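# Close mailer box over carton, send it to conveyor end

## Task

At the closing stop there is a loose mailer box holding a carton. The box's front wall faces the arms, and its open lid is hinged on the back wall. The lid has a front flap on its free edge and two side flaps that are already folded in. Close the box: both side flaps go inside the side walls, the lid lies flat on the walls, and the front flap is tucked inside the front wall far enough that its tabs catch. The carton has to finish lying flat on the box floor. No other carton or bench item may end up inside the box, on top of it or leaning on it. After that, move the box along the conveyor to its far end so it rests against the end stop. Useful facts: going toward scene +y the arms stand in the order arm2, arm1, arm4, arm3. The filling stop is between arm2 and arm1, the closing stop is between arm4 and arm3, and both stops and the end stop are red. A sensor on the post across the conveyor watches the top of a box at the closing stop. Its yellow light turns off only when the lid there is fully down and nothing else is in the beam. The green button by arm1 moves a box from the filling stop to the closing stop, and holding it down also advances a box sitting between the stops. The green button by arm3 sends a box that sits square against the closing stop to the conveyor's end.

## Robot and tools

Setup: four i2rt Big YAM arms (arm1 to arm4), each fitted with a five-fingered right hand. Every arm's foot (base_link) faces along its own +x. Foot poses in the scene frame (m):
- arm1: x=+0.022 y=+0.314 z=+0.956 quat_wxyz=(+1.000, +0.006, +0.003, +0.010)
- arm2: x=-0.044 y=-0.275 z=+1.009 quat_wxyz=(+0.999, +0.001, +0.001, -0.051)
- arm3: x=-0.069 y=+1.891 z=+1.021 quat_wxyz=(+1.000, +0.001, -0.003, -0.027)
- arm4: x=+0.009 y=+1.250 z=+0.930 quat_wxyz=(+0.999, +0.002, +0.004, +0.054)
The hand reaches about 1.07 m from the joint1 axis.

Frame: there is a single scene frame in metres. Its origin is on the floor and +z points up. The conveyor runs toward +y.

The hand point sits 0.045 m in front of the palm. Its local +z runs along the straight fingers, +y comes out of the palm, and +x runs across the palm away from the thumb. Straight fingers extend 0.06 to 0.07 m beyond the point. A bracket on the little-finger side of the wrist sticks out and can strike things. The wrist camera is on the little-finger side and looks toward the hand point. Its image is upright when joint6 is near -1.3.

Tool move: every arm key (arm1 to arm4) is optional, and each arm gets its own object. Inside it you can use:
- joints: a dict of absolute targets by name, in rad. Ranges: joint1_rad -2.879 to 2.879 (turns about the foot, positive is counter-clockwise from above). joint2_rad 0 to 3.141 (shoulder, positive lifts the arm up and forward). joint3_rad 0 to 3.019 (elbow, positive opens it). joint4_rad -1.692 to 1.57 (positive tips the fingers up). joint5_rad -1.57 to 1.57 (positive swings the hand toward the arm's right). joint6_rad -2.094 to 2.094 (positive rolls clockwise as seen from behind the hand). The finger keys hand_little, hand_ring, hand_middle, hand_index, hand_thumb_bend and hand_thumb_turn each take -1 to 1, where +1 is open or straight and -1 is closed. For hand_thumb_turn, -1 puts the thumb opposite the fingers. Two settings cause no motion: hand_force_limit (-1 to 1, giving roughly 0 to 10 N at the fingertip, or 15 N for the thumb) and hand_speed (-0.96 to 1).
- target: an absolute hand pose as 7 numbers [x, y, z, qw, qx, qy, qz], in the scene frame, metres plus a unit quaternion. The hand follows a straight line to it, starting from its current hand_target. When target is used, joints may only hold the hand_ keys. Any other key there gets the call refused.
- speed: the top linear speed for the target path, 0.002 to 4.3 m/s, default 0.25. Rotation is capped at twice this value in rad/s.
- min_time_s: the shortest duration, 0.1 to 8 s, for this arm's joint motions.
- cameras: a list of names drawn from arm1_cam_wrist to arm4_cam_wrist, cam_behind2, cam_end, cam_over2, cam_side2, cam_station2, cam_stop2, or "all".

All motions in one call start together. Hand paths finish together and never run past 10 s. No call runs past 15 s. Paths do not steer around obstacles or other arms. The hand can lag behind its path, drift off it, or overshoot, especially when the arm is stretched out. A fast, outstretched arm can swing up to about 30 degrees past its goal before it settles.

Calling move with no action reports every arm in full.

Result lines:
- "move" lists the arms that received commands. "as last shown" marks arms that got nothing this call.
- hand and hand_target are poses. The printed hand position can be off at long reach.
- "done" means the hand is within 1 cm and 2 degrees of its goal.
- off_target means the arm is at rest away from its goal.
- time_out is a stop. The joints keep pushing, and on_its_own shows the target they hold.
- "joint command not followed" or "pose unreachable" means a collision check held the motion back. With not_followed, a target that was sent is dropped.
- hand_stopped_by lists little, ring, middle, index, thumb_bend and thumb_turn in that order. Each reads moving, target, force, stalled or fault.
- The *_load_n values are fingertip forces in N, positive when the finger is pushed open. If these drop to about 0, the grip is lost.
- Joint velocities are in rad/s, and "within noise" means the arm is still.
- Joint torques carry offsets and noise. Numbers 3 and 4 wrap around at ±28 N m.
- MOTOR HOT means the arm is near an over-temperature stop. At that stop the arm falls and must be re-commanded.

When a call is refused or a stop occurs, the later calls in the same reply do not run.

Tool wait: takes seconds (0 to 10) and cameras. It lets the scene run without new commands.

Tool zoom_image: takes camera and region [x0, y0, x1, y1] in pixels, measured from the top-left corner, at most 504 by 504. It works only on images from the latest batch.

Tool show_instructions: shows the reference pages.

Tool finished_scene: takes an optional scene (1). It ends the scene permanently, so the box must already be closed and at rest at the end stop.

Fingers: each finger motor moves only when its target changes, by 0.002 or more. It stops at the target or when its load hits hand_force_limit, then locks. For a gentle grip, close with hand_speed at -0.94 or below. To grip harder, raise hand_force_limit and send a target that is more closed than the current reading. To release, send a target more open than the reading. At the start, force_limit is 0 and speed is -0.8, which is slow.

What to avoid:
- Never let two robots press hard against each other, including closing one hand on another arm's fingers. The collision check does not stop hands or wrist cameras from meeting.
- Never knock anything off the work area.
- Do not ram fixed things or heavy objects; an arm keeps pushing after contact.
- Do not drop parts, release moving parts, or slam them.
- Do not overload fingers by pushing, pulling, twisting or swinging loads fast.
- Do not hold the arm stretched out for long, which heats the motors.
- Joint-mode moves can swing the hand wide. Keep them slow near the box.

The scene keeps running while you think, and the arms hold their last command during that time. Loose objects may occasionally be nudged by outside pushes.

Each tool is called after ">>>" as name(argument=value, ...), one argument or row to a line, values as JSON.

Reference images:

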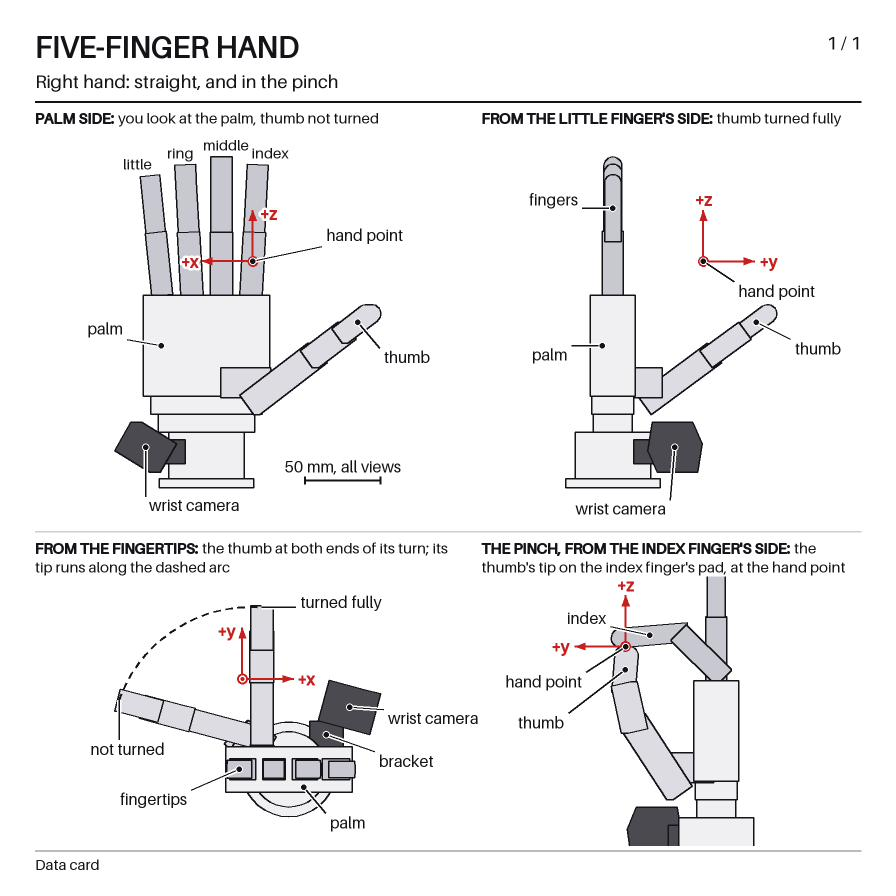

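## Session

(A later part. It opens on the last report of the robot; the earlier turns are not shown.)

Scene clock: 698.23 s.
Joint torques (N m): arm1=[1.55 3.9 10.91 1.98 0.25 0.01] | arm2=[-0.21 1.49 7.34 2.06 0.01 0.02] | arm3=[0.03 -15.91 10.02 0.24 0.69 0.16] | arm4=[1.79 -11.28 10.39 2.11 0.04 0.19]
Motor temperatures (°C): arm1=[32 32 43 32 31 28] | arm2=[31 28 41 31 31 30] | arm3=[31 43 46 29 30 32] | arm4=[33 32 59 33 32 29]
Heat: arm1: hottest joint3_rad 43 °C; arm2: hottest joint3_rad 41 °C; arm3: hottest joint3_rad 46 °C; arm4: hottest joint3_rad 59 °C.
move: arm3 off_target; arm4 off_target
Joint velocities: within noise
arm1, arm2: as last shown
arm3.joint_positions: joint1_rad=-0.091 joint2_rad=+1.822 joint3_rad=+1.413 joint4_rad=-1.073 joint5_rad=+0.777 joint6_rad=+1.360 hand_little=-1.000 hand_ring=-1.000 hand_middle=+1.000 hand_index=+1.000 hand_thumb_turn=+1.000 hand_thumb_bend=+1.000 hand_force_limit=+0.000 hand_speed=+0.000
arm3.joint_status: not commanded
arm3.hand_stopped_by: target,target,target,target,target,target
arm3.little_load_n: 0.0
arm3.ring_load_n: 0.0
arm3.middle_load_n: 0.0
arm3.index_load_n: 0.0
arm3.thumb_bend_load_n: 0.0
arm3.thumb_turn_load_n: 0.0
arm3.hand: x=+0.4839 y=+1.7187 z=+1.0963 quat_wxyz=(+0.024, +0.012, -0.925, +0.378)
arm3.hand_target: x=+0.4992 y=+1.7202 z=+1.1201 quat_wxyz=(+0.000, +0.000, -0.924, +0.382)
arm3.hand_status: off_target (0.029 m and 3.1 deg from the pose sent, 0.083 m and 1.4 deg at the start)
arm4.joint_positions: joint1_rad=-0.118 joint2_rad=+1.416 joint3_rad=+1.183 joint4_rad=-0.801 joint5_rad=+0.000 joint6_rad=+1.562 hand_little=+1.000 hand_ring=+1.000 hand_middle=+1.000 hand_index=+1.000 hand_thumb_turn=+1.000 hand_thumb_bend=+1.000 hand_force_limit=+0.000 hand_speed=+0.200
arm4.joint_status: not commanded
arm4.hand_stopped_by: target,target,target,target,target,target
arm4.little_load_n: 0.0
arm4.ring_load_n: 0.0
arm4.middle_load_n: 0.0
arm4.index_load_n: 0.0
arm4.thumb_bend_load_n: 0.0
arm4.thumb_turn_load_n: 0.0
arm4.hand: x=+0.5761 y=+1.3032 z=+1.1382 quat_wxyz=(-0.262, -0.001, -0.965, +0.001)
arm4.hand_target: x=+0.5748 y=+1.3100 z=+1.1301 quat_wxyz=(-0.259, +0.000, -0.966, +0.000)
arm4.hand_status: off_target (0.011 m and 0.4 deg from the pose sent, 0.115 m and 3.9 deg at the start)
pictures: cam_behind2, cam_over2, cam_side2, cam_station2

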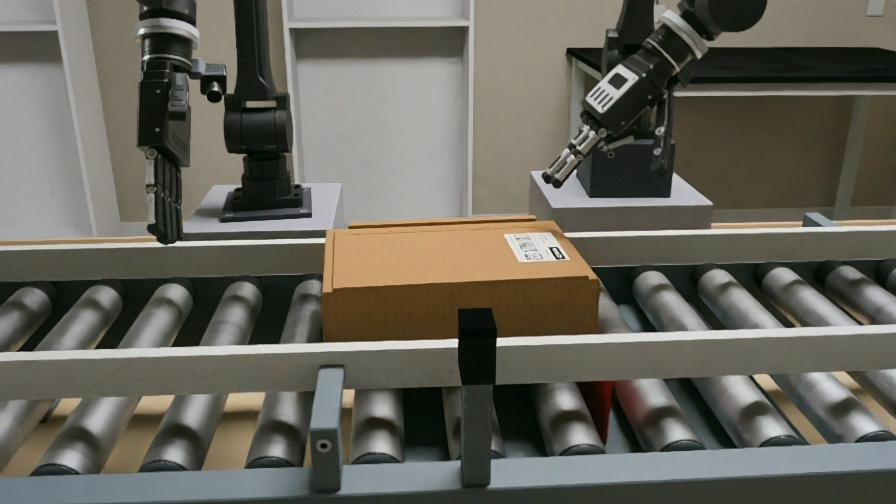

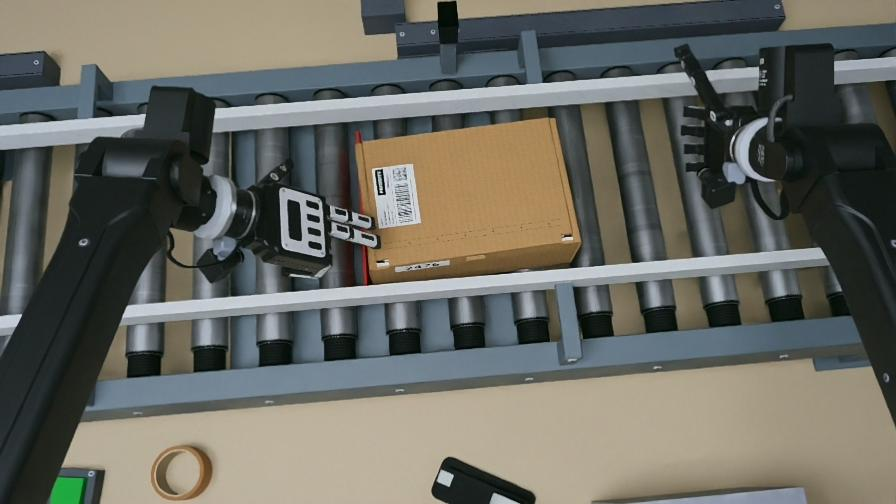

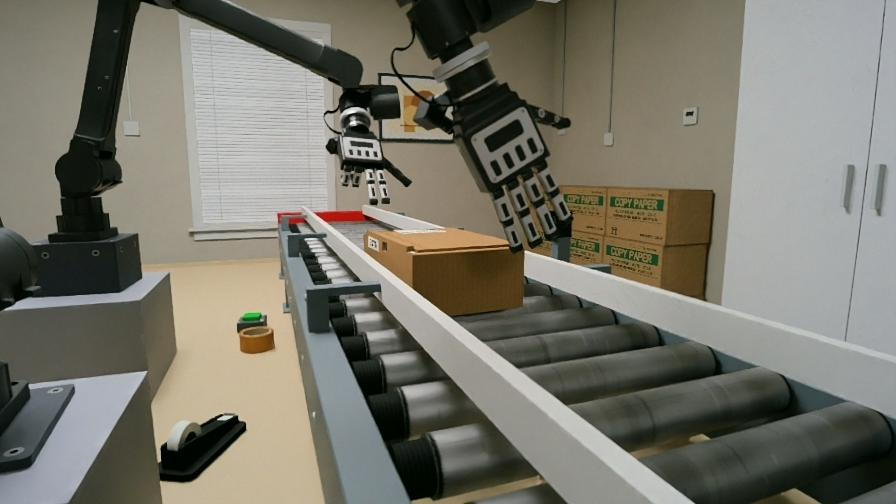

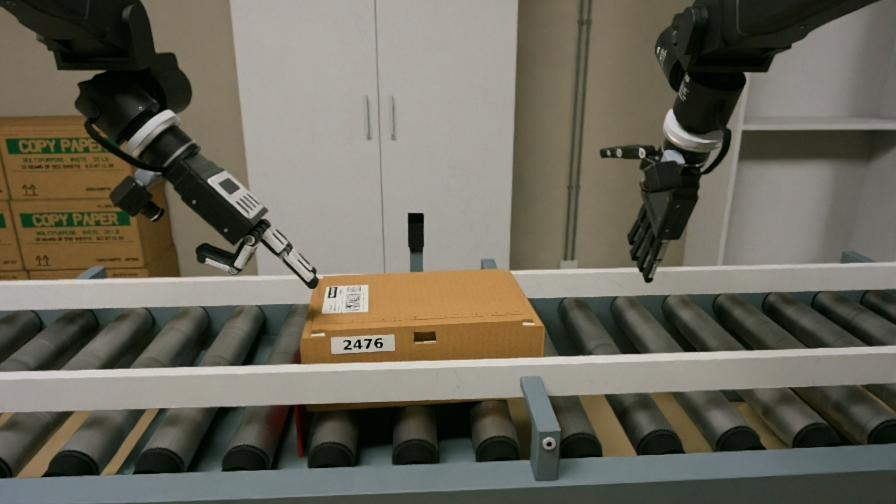

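>>> move(
  arm3={"joints": {"joint1_rad": 0.5, "joint2_rad": 0.9, "joint3_rad": 1.3, "joint4_rad": -1.4, "joint5_rad": 0.0, "joint6_rad": 0.0, "hand_middle": -1}, "min_time_s": 3},
  arm4={"target": [0.575, 1.33, 1.070, 0.2588, 0, 0.9659, 0], "speed": 0.12},
  cameras=["cam_side2", "cam_station2", "cam_over2", "cam_end"],
)

Scene clock: 719.13 s.
Joint torques (N m): arm1=[1.55 3.84 10.91 1.99 0.24 0.01] | arm2=[-0.73 2.02 7.36 1.94 0.08 0.03] | arm3=[-0.09 -1.49 8.05 1.14 -0.01 -0.12] | arm4=[1.55 -11.28 9.96 2.11 0.04 0.19]
Motor temperatures (°C): arm1=[32 32 43 32 31 28] | arm2=[31 28 42 31 31 30] | arm3=[31 44 50 29 30 32] | arm4=[33 32 56 33 31 29]
Heat: arm1: hottest joint3_rad 43 °C; arm2: hottest joint3_rad 42 °C; arm3: hottest joint3_rad 50 °C; arm4: hottest joint3_rad 56 °C.
move: arm3 done; arm4 off_target
Joint velocities: within noise
arm1, arm2: as last shown
arm3.joint_positions: joint1_rad=+0.495 joint2_rad=+0.896 joint3_rad=+1.296 joint4_rad=-1.392 joint5_rad=+0.001 joint6_rad=+0.015 hand_little=-1.000 hand_ring=-1.000 hand_middle=-1.000 hand_index=+1.000 hand_thumb_turn=+1.000 hand_thumb_bend=+1.000 hand_force_limit=+0.000 hand_speed=+0.000
arm3.joint_status: all done
arm3.hand_stopped_by: target,target,target,target,target,target
arm3.little_load_n: 0.0
arm3.ring_load_n: 0.0
arm3.middle_load_n: 0.5
arm3.index_load_n: 0.0
arm3.thumb_bend_load_n: 0.0
arm3.thumb_turn_load_n: -0.5
arm3.hand: x=+0.1753 y=+2.0407 z=+1.3823 quat_wxyz=(-0.244, +0.805, -0.519, +0.153)
arm3.hand_target: x=+0.1736 y=+2.0408 z=+1.3821 quat_wxyz=(-0.241, +0.811, -0.511, +0.152)
arm3.hand_status: not commanded
arm4.joint_positions: joint1_rad=-0.070 joint2_rad=+1.468 joint3_rad=+1.074 joint4_rad=-0.638 joint5_rad=+0.024 joint6_rad=+1.601 hand_little=+1.000 hand_ring=+1.000 hand_middle=+1.000 hand_index=+1.000 hand_thumb_turn=+1.000 hand_thumb_bend=+1.000 hand_force_limit=+0.000 hand_speed=+0.200
arm4.joint_status: not commanded
arm4.hand_stopped_by: target,target,target,target,target,target
arm4.little_load_n: 0.0
arm4.ring_load_n: 0.0
arm4.middle_load_n: 0.0
arm4.index_load_n: 0.0
arm4.thumb_bend_load_n: 0.0
arm4.thumb_turn_load_n: -0.5
arm4.hand: x=+0.5770 y=+1.3245 z=+1.0796 quat_wxyz=(-0.263, +0.000, -0.965, +0.001)
arm4.hand_target: x=+0.5748 y=+1.3298 z=+1.0701 quat_wxyz=(-0.259, +0.000, -0.966, +0.000)
arm4.hand_status: off_target (0.011 m and 0.5 deg from the pose sent, 0.073 m and 0.4 deg at the start)
pictures: cam_end, cam_over2, cam_side2, cam_station2

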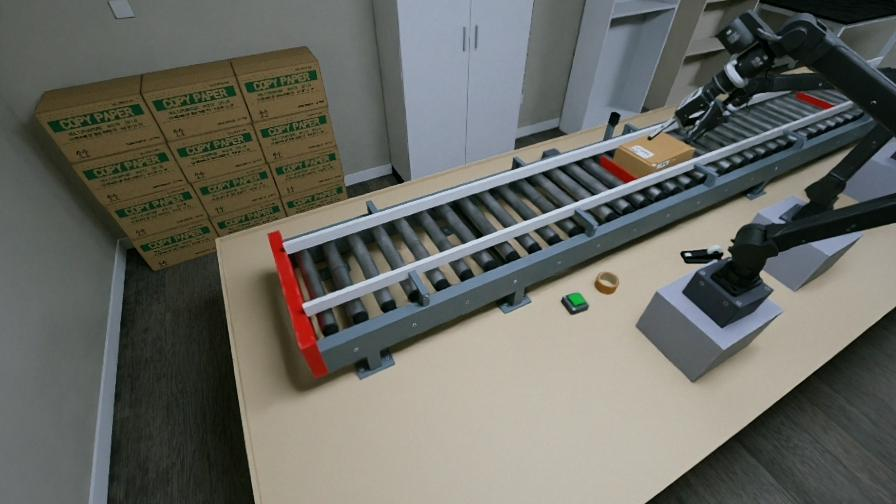

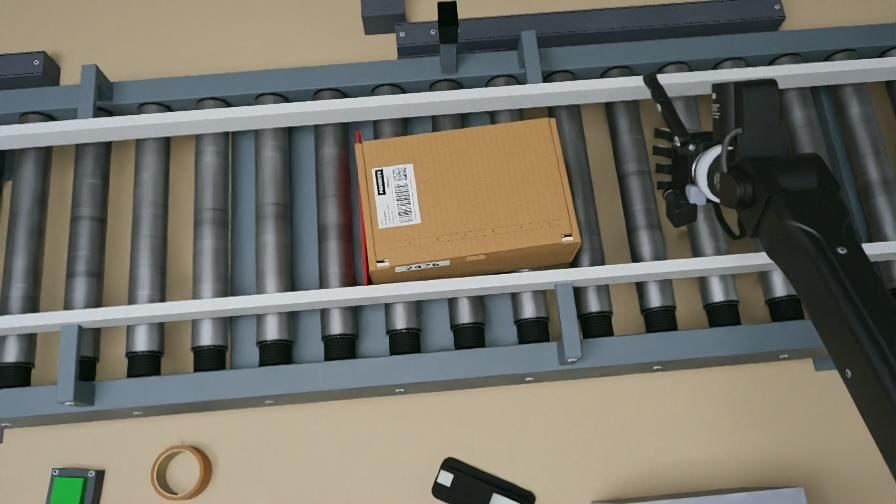

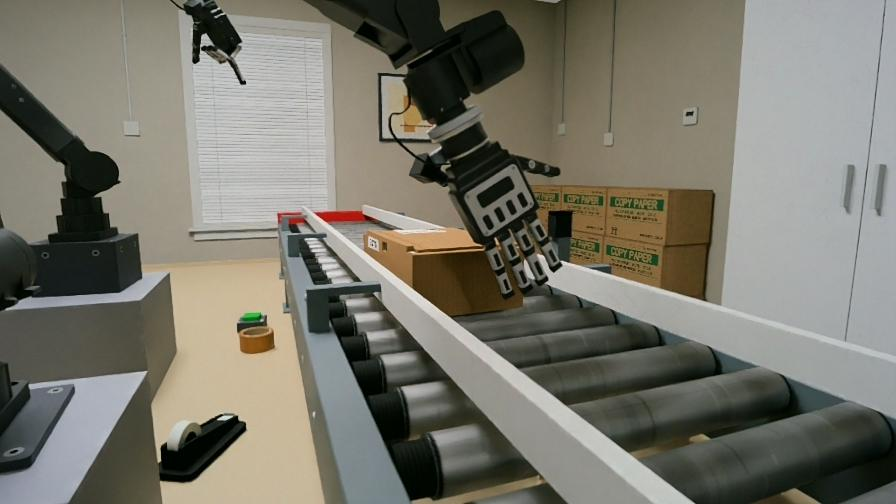

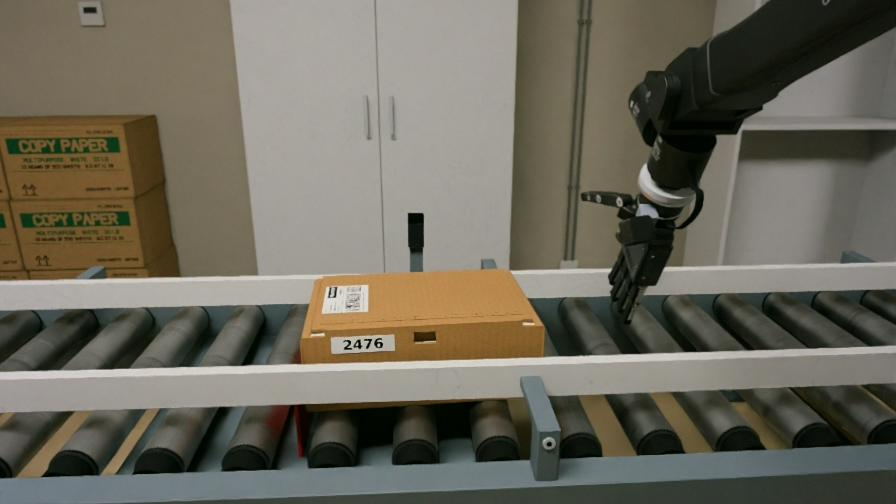

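>>> move(
  arm4={"target": [0.55, 1.44, 1.070, 0.2588, 0, 0.9659, 0], "speed": 0.08},
  cameras=["cam_side2", "cam_station2", "cam_over2", "cam_stop2"],
)

Scene clock: 723.83 s.
Joint torques (N m): arm1=[1.49 3.84 10.92 1.98 0.25 0.01] | arm2=[-0.56 1.55 7.35 2.02 0.04 0.08] | arm3=[-0.09 -1.49 8.02 1.16 -0.01 -0.13] | arm4=[0.91 -11.87 9.99 1.25 0.11 0.16]
Motor temperatures (°C): arm1=[32 32 43 32 31 28] | arm2=[31 28 42 31 30 30] | arm3=[31 43 49 29 30 32] | arm4=[33 32 55 33 31 29]
Heat: arm1: hottest joint3_rad 43 °C; arm2: hottest joint3_rad 42 °C; arm3: hottest joint3_rad 49 °C; arm4: hottest joint3_rad 55 °C.
move: arm4 off_target
Joint velocities: within noise
arm1, arm2, arm3: as last shown
arm3.joint_positions: joint1_rad=+0.495 joint2_rad=+0.896 joint3_rad=+1.296 joint4_rad=-1.392 joint5_rad=+0.001 joint6_rad=+0.014 hand_little=-1.000 hand_ring=-1.000 hand_middle=-1.000 hand_index=+1.000 hand_thumb_turn=+1.000 hand_thumb_bend=+1.000 hand_force_limit=+0.000 hand_speed=+0.000
arm3.middle_load_n: 0.0
arm3.thumb_turn_load_n: 0.0
arm4.joint_positions: joint1_rad=+0.191 joint2_rad=+1.465 joint3_rad=+1.063 joint4_rad=-0.638 joint5_rad=+0.152 joint6_rad=+1.825 hand_little=+1.000 hand_ring=+1.000 hand_middle=+1.000 hand_index=+1.000 hand_thumb_turn=+1.000 hand_thumb_bend=+1.000 hand_force_limit=+0.000 hand_speed=+0.200
arm4.joint_status: not commanded
arm4.hand_stopped_by: target,target,target,target,target,target
arm4.little_load_n: 0.0
arm4.ring_load_n: 0.0
arm4.middle_load_n: 0.0
arm4.index_load_n: 0.0
arm4.thumb_bend_load_n: 0.0
arm4.thumb_turn_load_n: 0.0
arm4.hand: x=+0.5566 y=+1.4385 z=+1.0783 quat_wxyz=(-0.268, +0.001, -0.963, -0.002)
arm4.hand_target: x=+0.5500 y=+1.4401 z=+1.0700 quat_wxyz=(-0.259, +0.000, -0.966, +0.000)
arm4.hand_status: off_target (0.011 m and 1.1 deg from the pose sent, 0.119 m and 0.5 deg at the start)
pictures: cam_over2, cam_side2, cam_station2, cam_stop2

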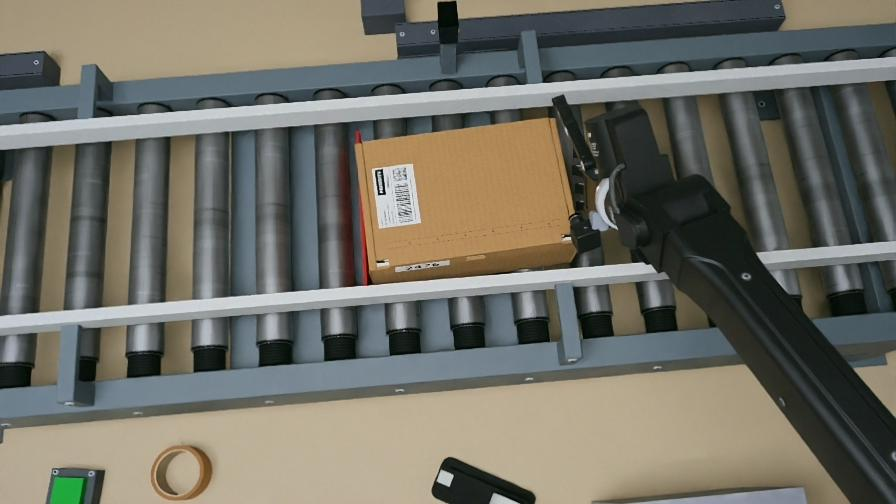

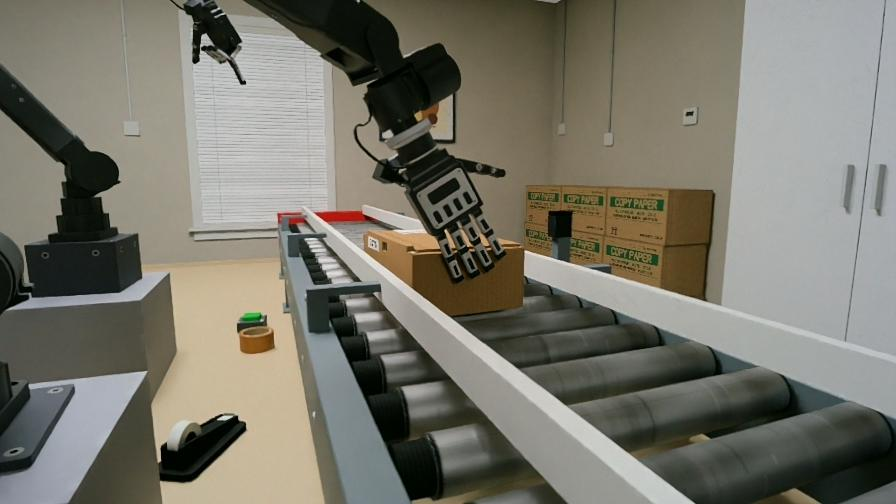

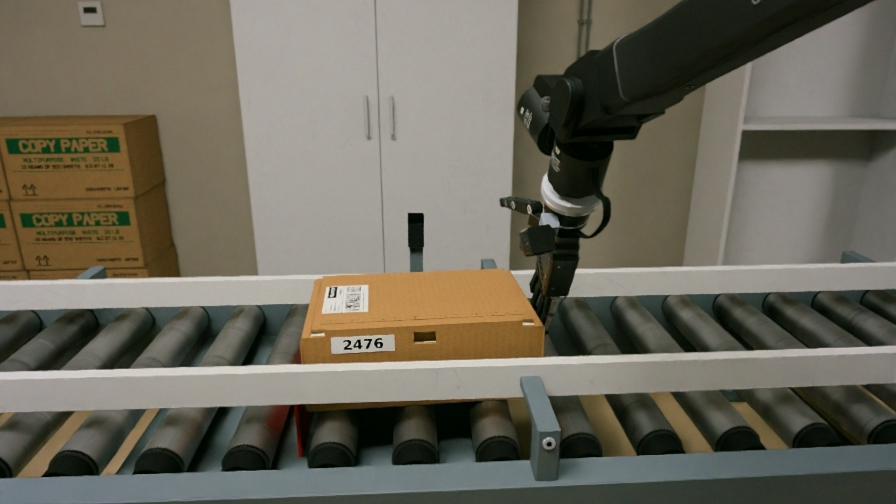

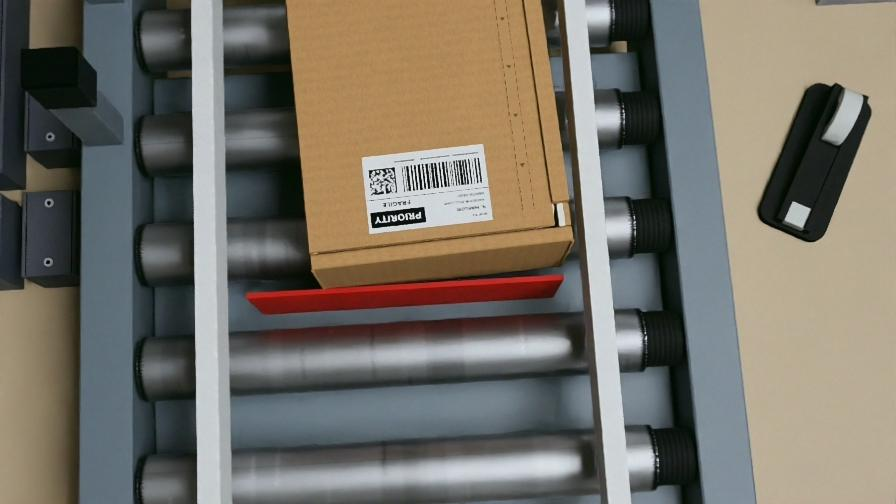

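>>> move(
  arm4={"target": [0.515, 1.435, 1.070, 0.2588, 0, 0.9659, 0], "speed": 0.08},
)

>>> move(
  arm4={"target": [0.515, 1.472, 1.070, 0.2588, 0, 0.9659, 0], "speed": 0.06},
  cameras=["cam_station2", "cam_over2", "cam_stop2"],
)

Scene clock: 729.73 s.
Joint torques (N m): arm1=[1.55 3.84 10.89 1.96 0.25 0.01] | arm2=[-0.26 2.2 7.41 1.74 0.04 0.08] | arm3=[-0.09 -1.55 8.06 1.13 -0.01 -0.13] | arm4=[1.55 -10.05 9.51 1.31 0.15 0.17]
Motor temperatures (°C): arm1=[32 32 43 32 31 28] | arm2=[31 28 42 31 30 30] | arm3=[31 42 49 29 29 32] | arm4=[33 32 54 33 31 29]
Heat: arm1: hottest joint3_rad 43 °C; arm2: hottest joint3_rad 42 °C; arm3: hottest joint3_rad 49 °C; arm4: hottest joint3_rad 54 °C.
move: arm4 off_target
Joint velocities: within noise
arm1, arm2, arm3: as last shown
arm3.little_load_n: 0.5
arm3.ring_load_n: 0.5
arm4.joint_positions: joint1_rad=+0.200 joint2_rad=+1.377 joint3_rad=+0.976 joint4_rad=-0.638 joint5_rad=+0.159 joint6_rad=+1.838 hand_little=+1.000 hand_ring=+1.000 hand_middle=+1.000 hand_index=+1.000 hand_thumb_turn=+1.000 hand_thumb_bend=+1.000 hand_force_limit=+0.000 hand_speed=+0.200
arm4.joint_status: not commanded
arm4.hand_stopped_by: target,target,target,target,target,target
arm4.little_load_n: 0.0
arm4.ring_load_n: 0.0
arm4.middle_load_n: 0.0
arm4.index_load_n: 0.0
arm4.thumb_bend_load_n: 0.0
arm4.thumb_turn_load_n: 0.0
arm4.hand: x=+0.5240 y=+1.4315 z=+1.0804 quat_wxyz=(-0.269, -0.002, -0.963, -0.002)
arm4.hand_target: x=+0.5150 y=+1.4348 z=+1.0700 quat_wxyz=(-0.259, +0.000, -0.966, +0.000)
arm4.hand_status: off_target (0.014 m and 1.3 deg from the pose sent, 0.043 m and 1.1 deg at the start)
pictures: none

Scene clock: 730.90 s.
Joint torques (N m): arm1=[1.55 3.9 10.92 1.96 0.25 0.01] | arm2=[-0.03 1.79 7.06 1.99 0.01 0.04] | arm3=[-0.09 -1.49 8.03 1.14 -0.01 -0.13] | arm4=[2.26 -8.59 12.74 1.16 -0.21 0.3]
Motor temperatures (°C): arm1=[32 32 43 32 31 28] | arm2=[31 28 42 31 30 30] | arm3=[31 42 49 29 29 32] | arm4=[33 32 54 33 31 29]
Heat: arm1: hottest joint3_rad 43 °C; arm2: hottest joint3_rad 42 °C; arm3: hottest joint3_rad 49 °C; arm4: hottest joint3_rad 54 °C.
move: arm4 off_target
Joint velocities: within noise
arm1, arm2, arm3: as last shown
arm1.ring_load_n: 0.5
arm3.little_load_n: 0.0
arm3.ring_load_n: 0.0
arm4.joint_positions: joint1_rad=+0.279 joint2_rad=+1.391 joint3_rad=+0.976 joint4_rad=-0.651 joint5_rad=+0.211 joint6_rad=+1.905 hand_little=+1.000 hand_ring=+1.000 hand_middle=+1.000 hand_index=+1.000 hand_thumb_turn=+1.000 hand_thumb_bend=+1.000 hand_force_limit=+0.000 hand_speed=+0.200
arm4.joint_status: not commanded
arm4.hand_stopped_by: target,target,target,target,target,target
arm4.little_load_n: 0.0
arm4.ring_load_n: 0.0
arm4.middle_load_n: 0.0
arm4.index_load_n: 0.0
arm4.thumb_bend_load_n: 0.0
arm4.thumb_turn_load_n: 0.0
arm4.hand: x=+0.5135 y=+1.4591 z=+1.0723 quat_wxyz=(-0.265, -0.002, -0.964, +0.007)
arm4.hand_target: x=+0.5145 y=+1.4719 z=+1.0700 quat_wxyz=(-0.259, +0.000, -0.966, +0.000)
arm4.hand_status: off_target (0.013 m and 1.1 deg from the pose sent, 0.043 m and 1.3 deg at the start)
pictures: cam_over2, cam_station2, cam_stop2

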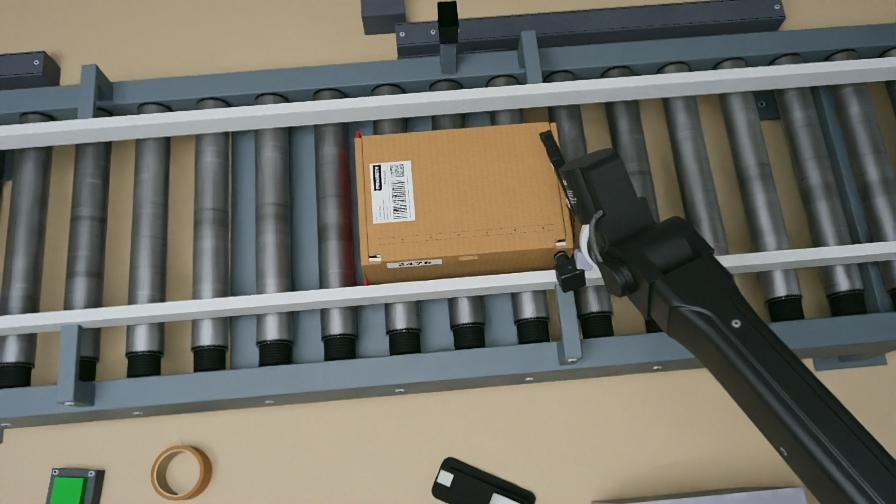

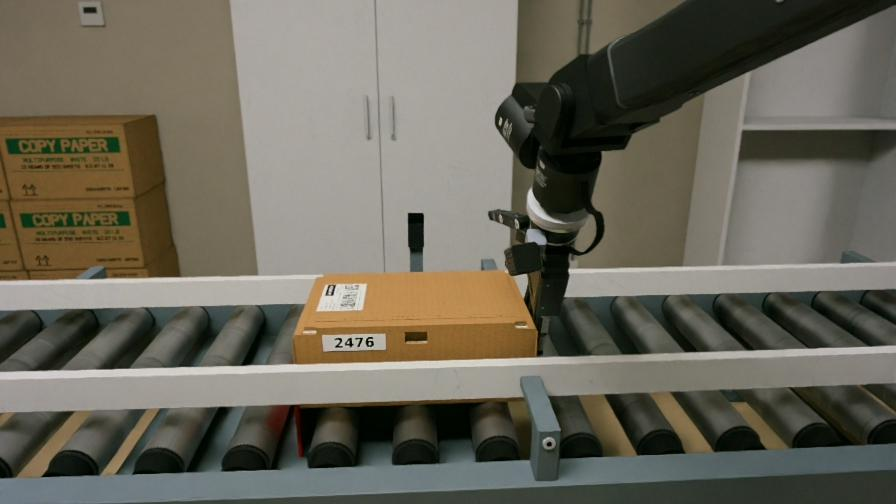

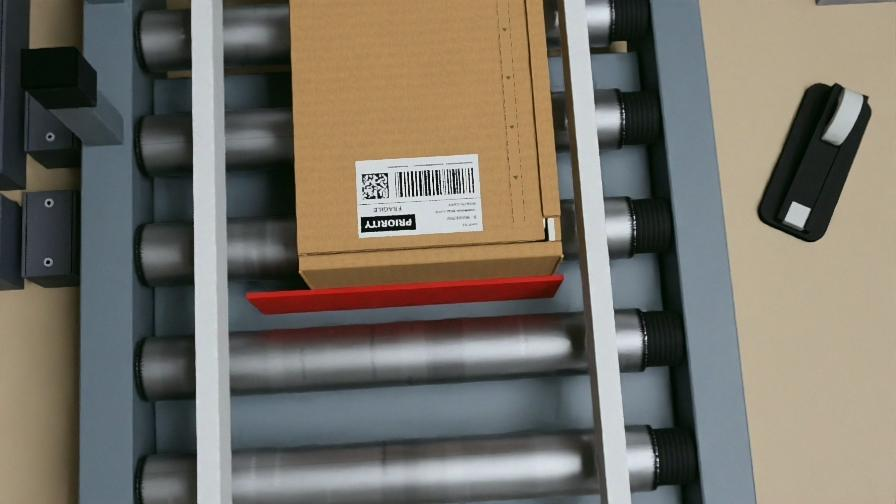

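>>> zoom_image(
  camera="cam_stop2",
  region=[230, 120, 620, 330],
)

>>> zoom_image(
  camera="cam_station2",
  region=[280, 250, 560, 420],
)

Scaled by 1.292 from the camera's image (finer frame: 1280x720).

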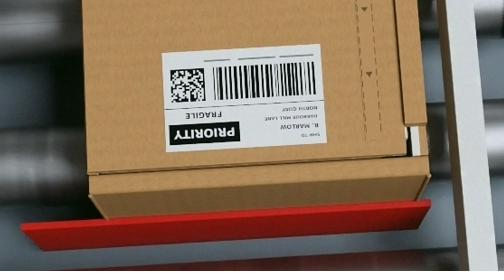

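Scaled by 1.800 from the camera's image (finer frame: 1280x720).

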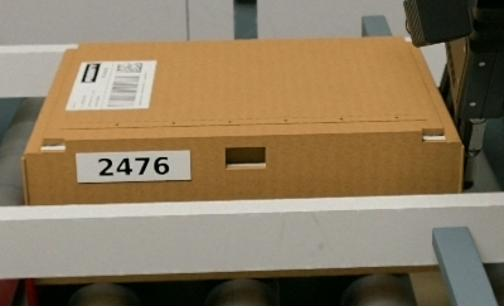

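>>> move(
  arm4={"target": [0.515, 1.41, 1.08, 0.2588, 0, 0.9659, 0], "speed": 0.1},
)

>>> move(
  arm4={"target": [0.47, 1.42, 1.20, 0.2588, 0, 0.9659, 0], "speed": 0.15, "joints": {"hand_little": -1, "hand_ring": -1, "hand_middle": -1}},
)

>>> move(
  arm4={"target": [0.445, 1.53, 1.17, 0.2588, 0, 0.9659, 0], "speed": 0.15},
  cameras=["cam_station2", "cam_over2", "cam_side2"],
)

Scene clock: 748.60 s.
Joint torques (N m): arm1=[1.55 3.84 10.91 1.98 0.25 0.01] | arm2=[-1.14 1.32 7.15 1.87 0.02 0.06] | arm3=[-0.09 -1.55 8.03 1.14 -0.02 -0.13] | arm4=[0.21 -9.93 9.51 1.16 -0.11 0.01]
Motor temperatures (°C): arm1=[32 32 44 32 31 28] | arm2=[31 28 42 31 30 30] | arm3=[31 40 48 29 29 32] | arm4=[33 32 55 33 31 29]
Heat: arm1: hottest joint3_rad 44 °C; arm2: hottest joint3_rad 42 °C; arm3: hottest joint3_rad 48 °C; arm4: hottest joint3_rad 55 °C.
move: arm4 off_target
Joint velocities: within noise
arm1, arm2, arm3: as last shown
arm1.ring_load_n: 0.0
arm3.ring_load_n: 0.5
arm4.joint_positions: joint1_rad=+0.160 joint2_rad=+1.346 joint3_rad=+0.976 joint4_rad=-0.656 joint5_rad=+0.136 joint6_rad=+1.806 hand_little=+1.000 hand_ring=+1.000 hand_middle=+1.000 hand_index=+1.000 hand_thumb_turn=+1.000 hand_thumb_bend=+1.000 hand_force_limit=+0.000 hand_speed=+0.200
arm4.joint_status: not commanded
arm4.hand_stopped_by: target,target,target,target,target,target
arm4.little_load_n: 0.0
arm4.ring_load_n: 0.0
arm4.middle_load_n: 0.0
arm4.index_load_n: 0.0
arm4.thumb_bend_load_n: 0.0
arm4.thumb_turn_load_n: 0.0
arm4.hand: x=+0.5235 y=+1.4148 z=+1.0929 quat_wxyz=(-0.273, -0.003, -0.962, -0.005)
arm4.hand_target: x=+0.5150 y=+1.4101 z=+1.0802 quat_wxyz=(-0.259, +0.000, -0.966, +0.000)
arm4.hand_status: off_target (0.016 m and 1.8 deg from the pose sent, 0.050 m and 1.1 deg at the start)
pictures: none

Scene clock: 750.10 s.
Joint torques (N m): arm1=[1.55 3.84 10.91 1.96 0.25 0.01] | arm2=[-0.32 1.44 7.23 1.83 0.02 0.13] | arm3=[-0.09 -1.49 8.02 1.16 -0.02 -0.13] | arm4=[1.49 -6.65 16.1 1.02 0.13 0.18]
Motor temperatures (°C): arm1=[32 32 44 32 31 28] | arm2=[31 28 42 31 30 30] | arm3=[31 40 48 29 29 32] | arm4=[33 32 55 33 31 29]
Heat: arm1: hottest joint3_rad 44 °C; arm2: hottest joint3_rad 42 °C; arm3: hottest joint3_rad 48 °C; arm4: hottest joint3_rad 55 °C.
move: arm4 off_target
Joint velocities: within noise
arm1, arm2, arm3: as last shown
arm3.ring_load_n: 0.0
arm4.joint_positions: joint1_rad=+0.202 joint2_rad=+1.155 joint3_rad=+1.075 joint4_rad=-1.011 joint5_rad=+0.159 joint6_rad=+1.839 hand_little=-1.000 hand_ring=-1.000 hand_middle=-1.000 hand_index=+1.000 hand_thumb_turn=+1.000 hand_thumb_bend=+1.000 hand_force_limit=+0.000 hand_speed=+0.200
arm4.joint_status: all done
arm4.hand_stopped_by: target,target,target,target,target,target
arm4.little_load_n: 0.0
arm4.ring_load_n: 0.0
arm4.middle_load_n: 0.0
arm4.index_load_n: 0.0
arm4.thumb_bend_load_n: 0.0
arm4.thumb_turn_load_n: 0.0
arm4.hand: x=+0.4607 y=+1.4120 z=+1.1795 quat_wxyz=(-0.245, +0.001, -0.969, +0.005)
arm4.hand_target: x=+0.4692 y=+1.4198 z=+1.1999 quat_wxyz=(-0.259, +0.000, -0.966, +0.000)
arm4.hand_status: off_target (0.024 m and 1.7 deg from the pose sent, 0.120 m and 1.8 deg at the start)
pictures: none

Scene clock: 751.53 s.
Joint torques (N m): arm1=[1.55 3.84 10.92 1.96 0.25 0.01] | arm2=[-0.73 1.55 7.25 1.91 0.03 0.07] | arm3=[-0.03 -1.49 8.03 1.14 -0.01 -0.13] | arm4=[1.14 -7.59 15.62 1.85 0.21 0.2]
Motor temperatures (°C): arm1=[32 32 44 32 31 28] | arm2=[31 28 42 31 30 30] | arm3=[31 40 48 29 29 32] | arm4=[33 32 55 33 31 29]
Heat: arm1: hottest joint3_rad 44 °C; arm2: hottest joint3_rad 42 °C; arm3: hottest joint3_rad 48 °C; arm4: hottest joint3_rad 55 °C.
move: arm4 off_target
Joint velocities: within noise
arm1.joint_positions: joint1_rad=-0.025 joint2_rad=+0.634 joint3_rad=+1.383 joint4_rad=-1.230 joint5_rad=-0.017 joint6_rad=-1.093 hand_little=+1.000 hand_ring=+1.000 hand_middle=+1.000 hand_index=+1.000 hand_thumb_turn=+1.000 hand_thumb_bend=+1.000 hand_force_limit=+0.000 hand_speed=-0.800
arm1.joint_status: not commanded
arm1.hand_stopped_by: target,target,target,target,target,target
arm1.little_load_n: 0.0
arm1.ring_load_n: 0.0
arm1.middle_load_n: 0.0
arm1.index_load_n: 0.0
arm1.thumb_bend_load_n: 0.0
arm1.thumb_turn_load_n: 0.0
arm1.hand: x=+0.2744 y=+0.2702 z=+1.4500 quat_wxyz=(-0.133, +0.832, -0.204, +0.498)
arm1.hand_target: x=+0.2737 y=+0.2701 z=+1.4626 quat_wxyz=(-0.136, +0.825, -0.202, +0.510)
arm1.hand_status: not commanded
arm2.joint_positions: joint1_rad=-0.037 joint2_rad=+0.598 joint3_rad=+1.420 joint4_rad=-1.348 joint5_rad=-0.058 joint6_rad=-1.135 hand_little=+1.000 hand_ring=+1.000 hand_middle=+1.000 hand_index=+1.000 hand_thumb_turn=+1.000 hand_thumb_bend=+1.000 hand_force_limit=+0.000 hand_speed=-0.800
arm2.joint_status: not commanded
arm2.hand_stopped_by: target,target,target,target,target,target
arm2.little_load_n: 0.0
arm2.ring_load_n: 0.0
arm2.middle_load_n: 0.0
arm2.index_load_n: 0.0
arm2.thumb_bend_load_n: 0.0
arm2.thumb_turn_load_n: 0.0
arm2.hand: x=+0.1645 y=-0.3360 z=+1.5061 quat_wxyz=(-0.099, +0.835, -0.233, +0.488)
arm2.hand_target: x=+0.1635 y=-0.3359 z=+1.5152 quat_wxyz=(-0.100, +0.830, -0.231, +0.498)
arm2.hand_status: not commanded
arm3: as last shown
arm4.joint_positions: joint1_rad=+0.495 joint2_rad=+1.242 joint3_rad=+1.075 joint4_rad=-0.994 joint5_rad=+0.279 joint6_rad=+2.070 hand_little=-1.000 hand_ring=-1.000 hand_middle=-1.000 hand_index=+1.000 hand_thumb_turn=+1.000 hand_thumb_bend=+1.000 hand_force_limit=+0.000 hand_speed=+0.200
arm4.joint_status: not commanded
arm4.hand_stopped_by: target,target,target,target,target,target
arm4.little_load_n: 0.0
arm4.ring_load_n: 0.0
arm4.middle_load_n: 0.0
arm4.index_load_n: 0.0
arm4.thumb_bend_load_n: 0.0
arm4.thumb_turn_load_n: 0.0
arm4.hand: x=+0.4318 y=+1.5181 z=+1.1486 quat_wxyz=(-0.239, +0.022, -0.971, +0.009)
arm4.hand_target: x=+0.4442 y=+1.5290 z=+1.1701 quat_wxyz=(-0.259, +0.016, -0.966, -0.004)
arm4.hand_status: off_target (0.028 m and 3.5 deg from the pose sent, 0.120 m and 1.7 deg at the start; a joint's target at an end of its range on 22 of 43 steps)
pictures: cam_over2, cam_side2, cam_station2

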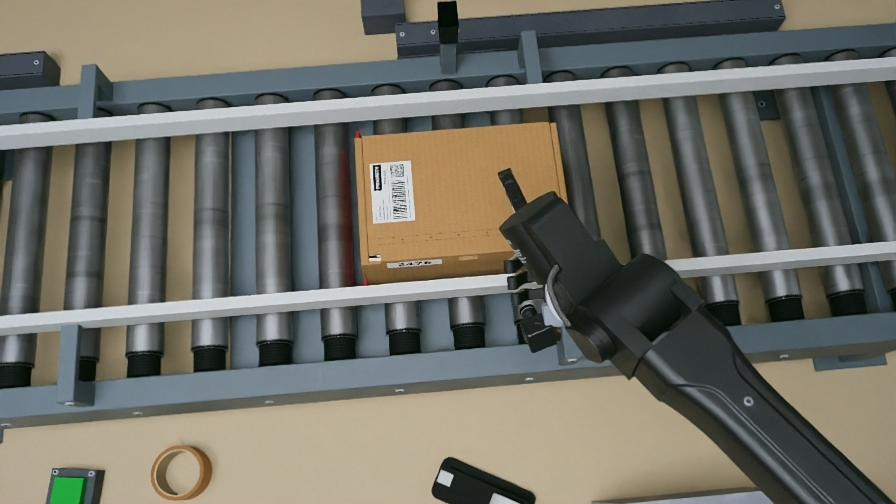

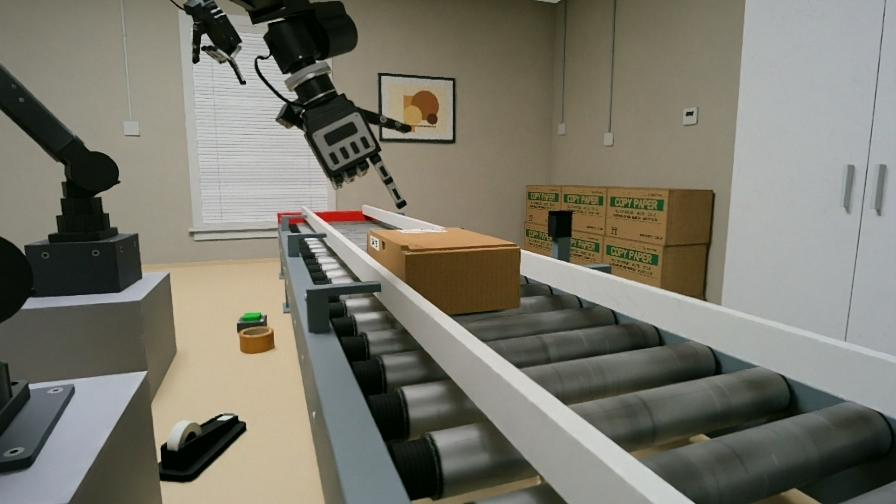

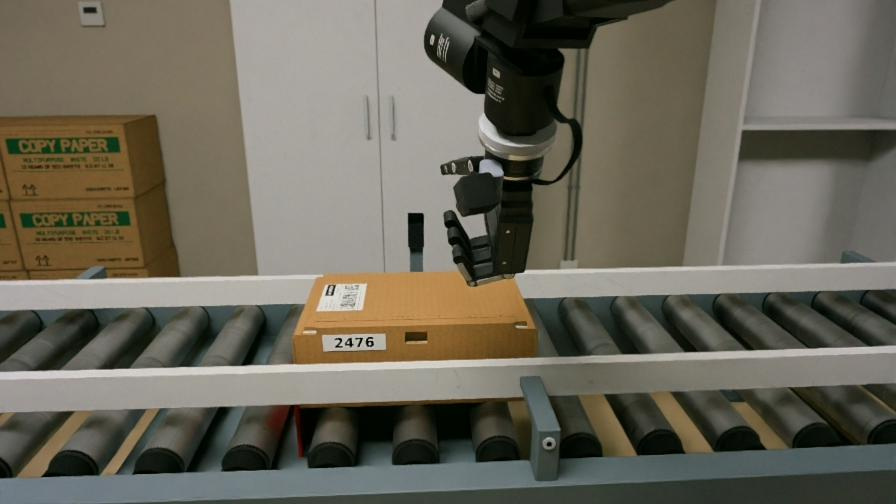

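>>> move(
  arm4={"target": [0.447, 1.52, 1.085, 0.2588, 0, 0.9659, 0], "speed": 0.08},
  cameras=["cam_station2", "cam_over2", "cam_side2"],
)

>>> zoom_image(
  camera="cam_station2",
  region=[280, 250, 560, 420],
)

Scene clock: 755.53 s.
Joint torques (N m): arm1=[1.55 3.9 10.91 1.96 0.25 0.01] | arm2=[-0.73 1.9 7.25 1.91 0.02 0] | arm3=[-0.09 -1.44 8.02 1.13 -0.01 -0.13] | arm4=[-0.44 -7.94 9.81 1.99 0.23 0.19]
Motor temperatures (°C): arm1=[32 32 44 32 31 28] | arm2=[31 28 42 31 30 30] | arm3=[31 39 47 29 29 32] | arm4=[33 32 55 33 31 29]
Heat: arm1: hottest joint3_rad 44 °C; arm2: hottest joint3_rad 42 °C; arm3: hottest joint3_rad 47 °C; arm4: hottest joint3_rad 55 °C.
move: arm4 off_target
Joint velocities: within noise
arm1, arm2, arm3: as last shown
arm3.ring_load_n: 0.5
arm3.middle_load_n: 0.5
arm4.joint_positions: joint1_rad=+0.495 joint2_rad=+1.293 joint3_rad=+0.950 joint4_rad=-0.758 joint5_rad=+0.279 joint6_rad=+2.070 hand_little=-1.000 hand_ring=-1.000 hand_middle=-1.000 hand_index=+1.000 hand_thumb_turn=+1.000 hand_thumb_bend=+1.000 hand_force_limit=+0.000 hand_speed=+0.200
arm4.joint_status: not commanded
arm4.hand_stopped_by: target,target,target,target,target,target
arm4.little_load_n: 0.0
arm4.ring_load_n: 0.0
arm4.middle_load_n: 0.0
arm4.index_load_n: 0.0
arm4.thumb_bend_load_n: 0.0
arm4.thumb_turn_load_n: 0.0
arm4.hand: x=+0.4446 y=+1.5273 z=+1.0964 quat_wxyz=(-0.264, +0.017, -0.964, -0.007)
arm4.hand_target: x=+0.4468 y=+1.5197 z=+1.0851 quat_wxyz=(-0.259, +0.007, -0.966, -0.001)
arm4.hand_status: off_target (0.014 m and 2.2 deg from the pose sent, 0.065 m and 3.5 deg at the start; a joint's target at an end of its range on 51 of 51 steps)
pictures: cam_over2, cam_side2, cam_station2

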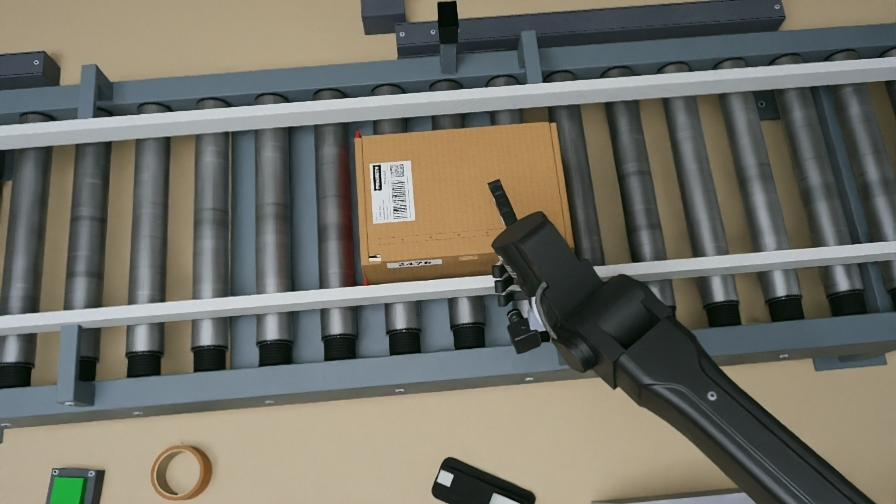

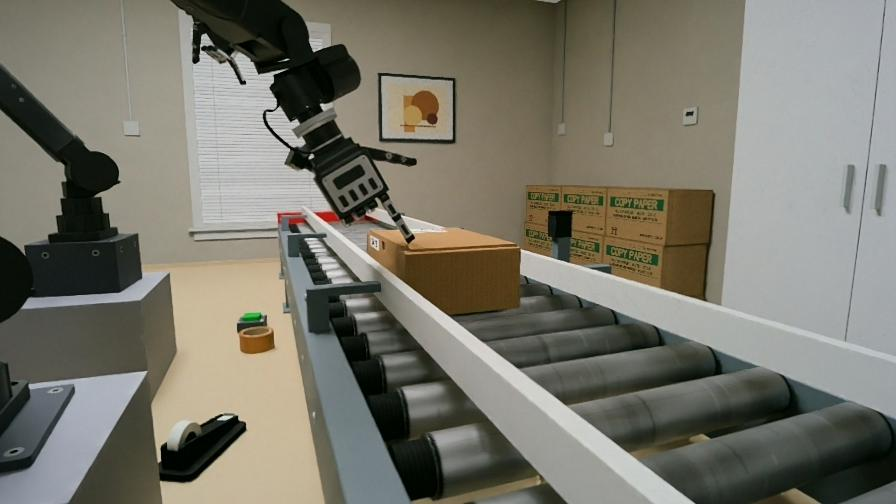

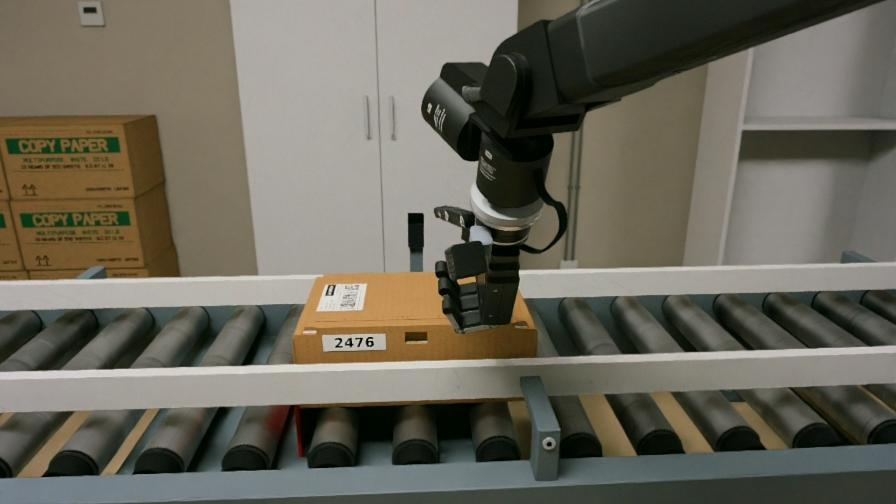

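Scaled by 1.800 from the camera's image (finer frame: 1280x720).

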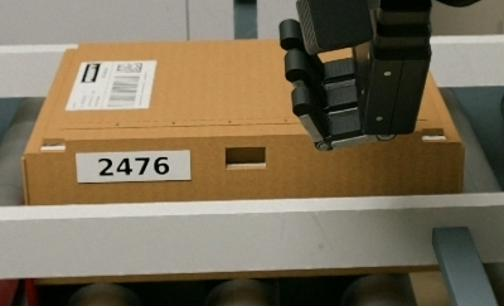

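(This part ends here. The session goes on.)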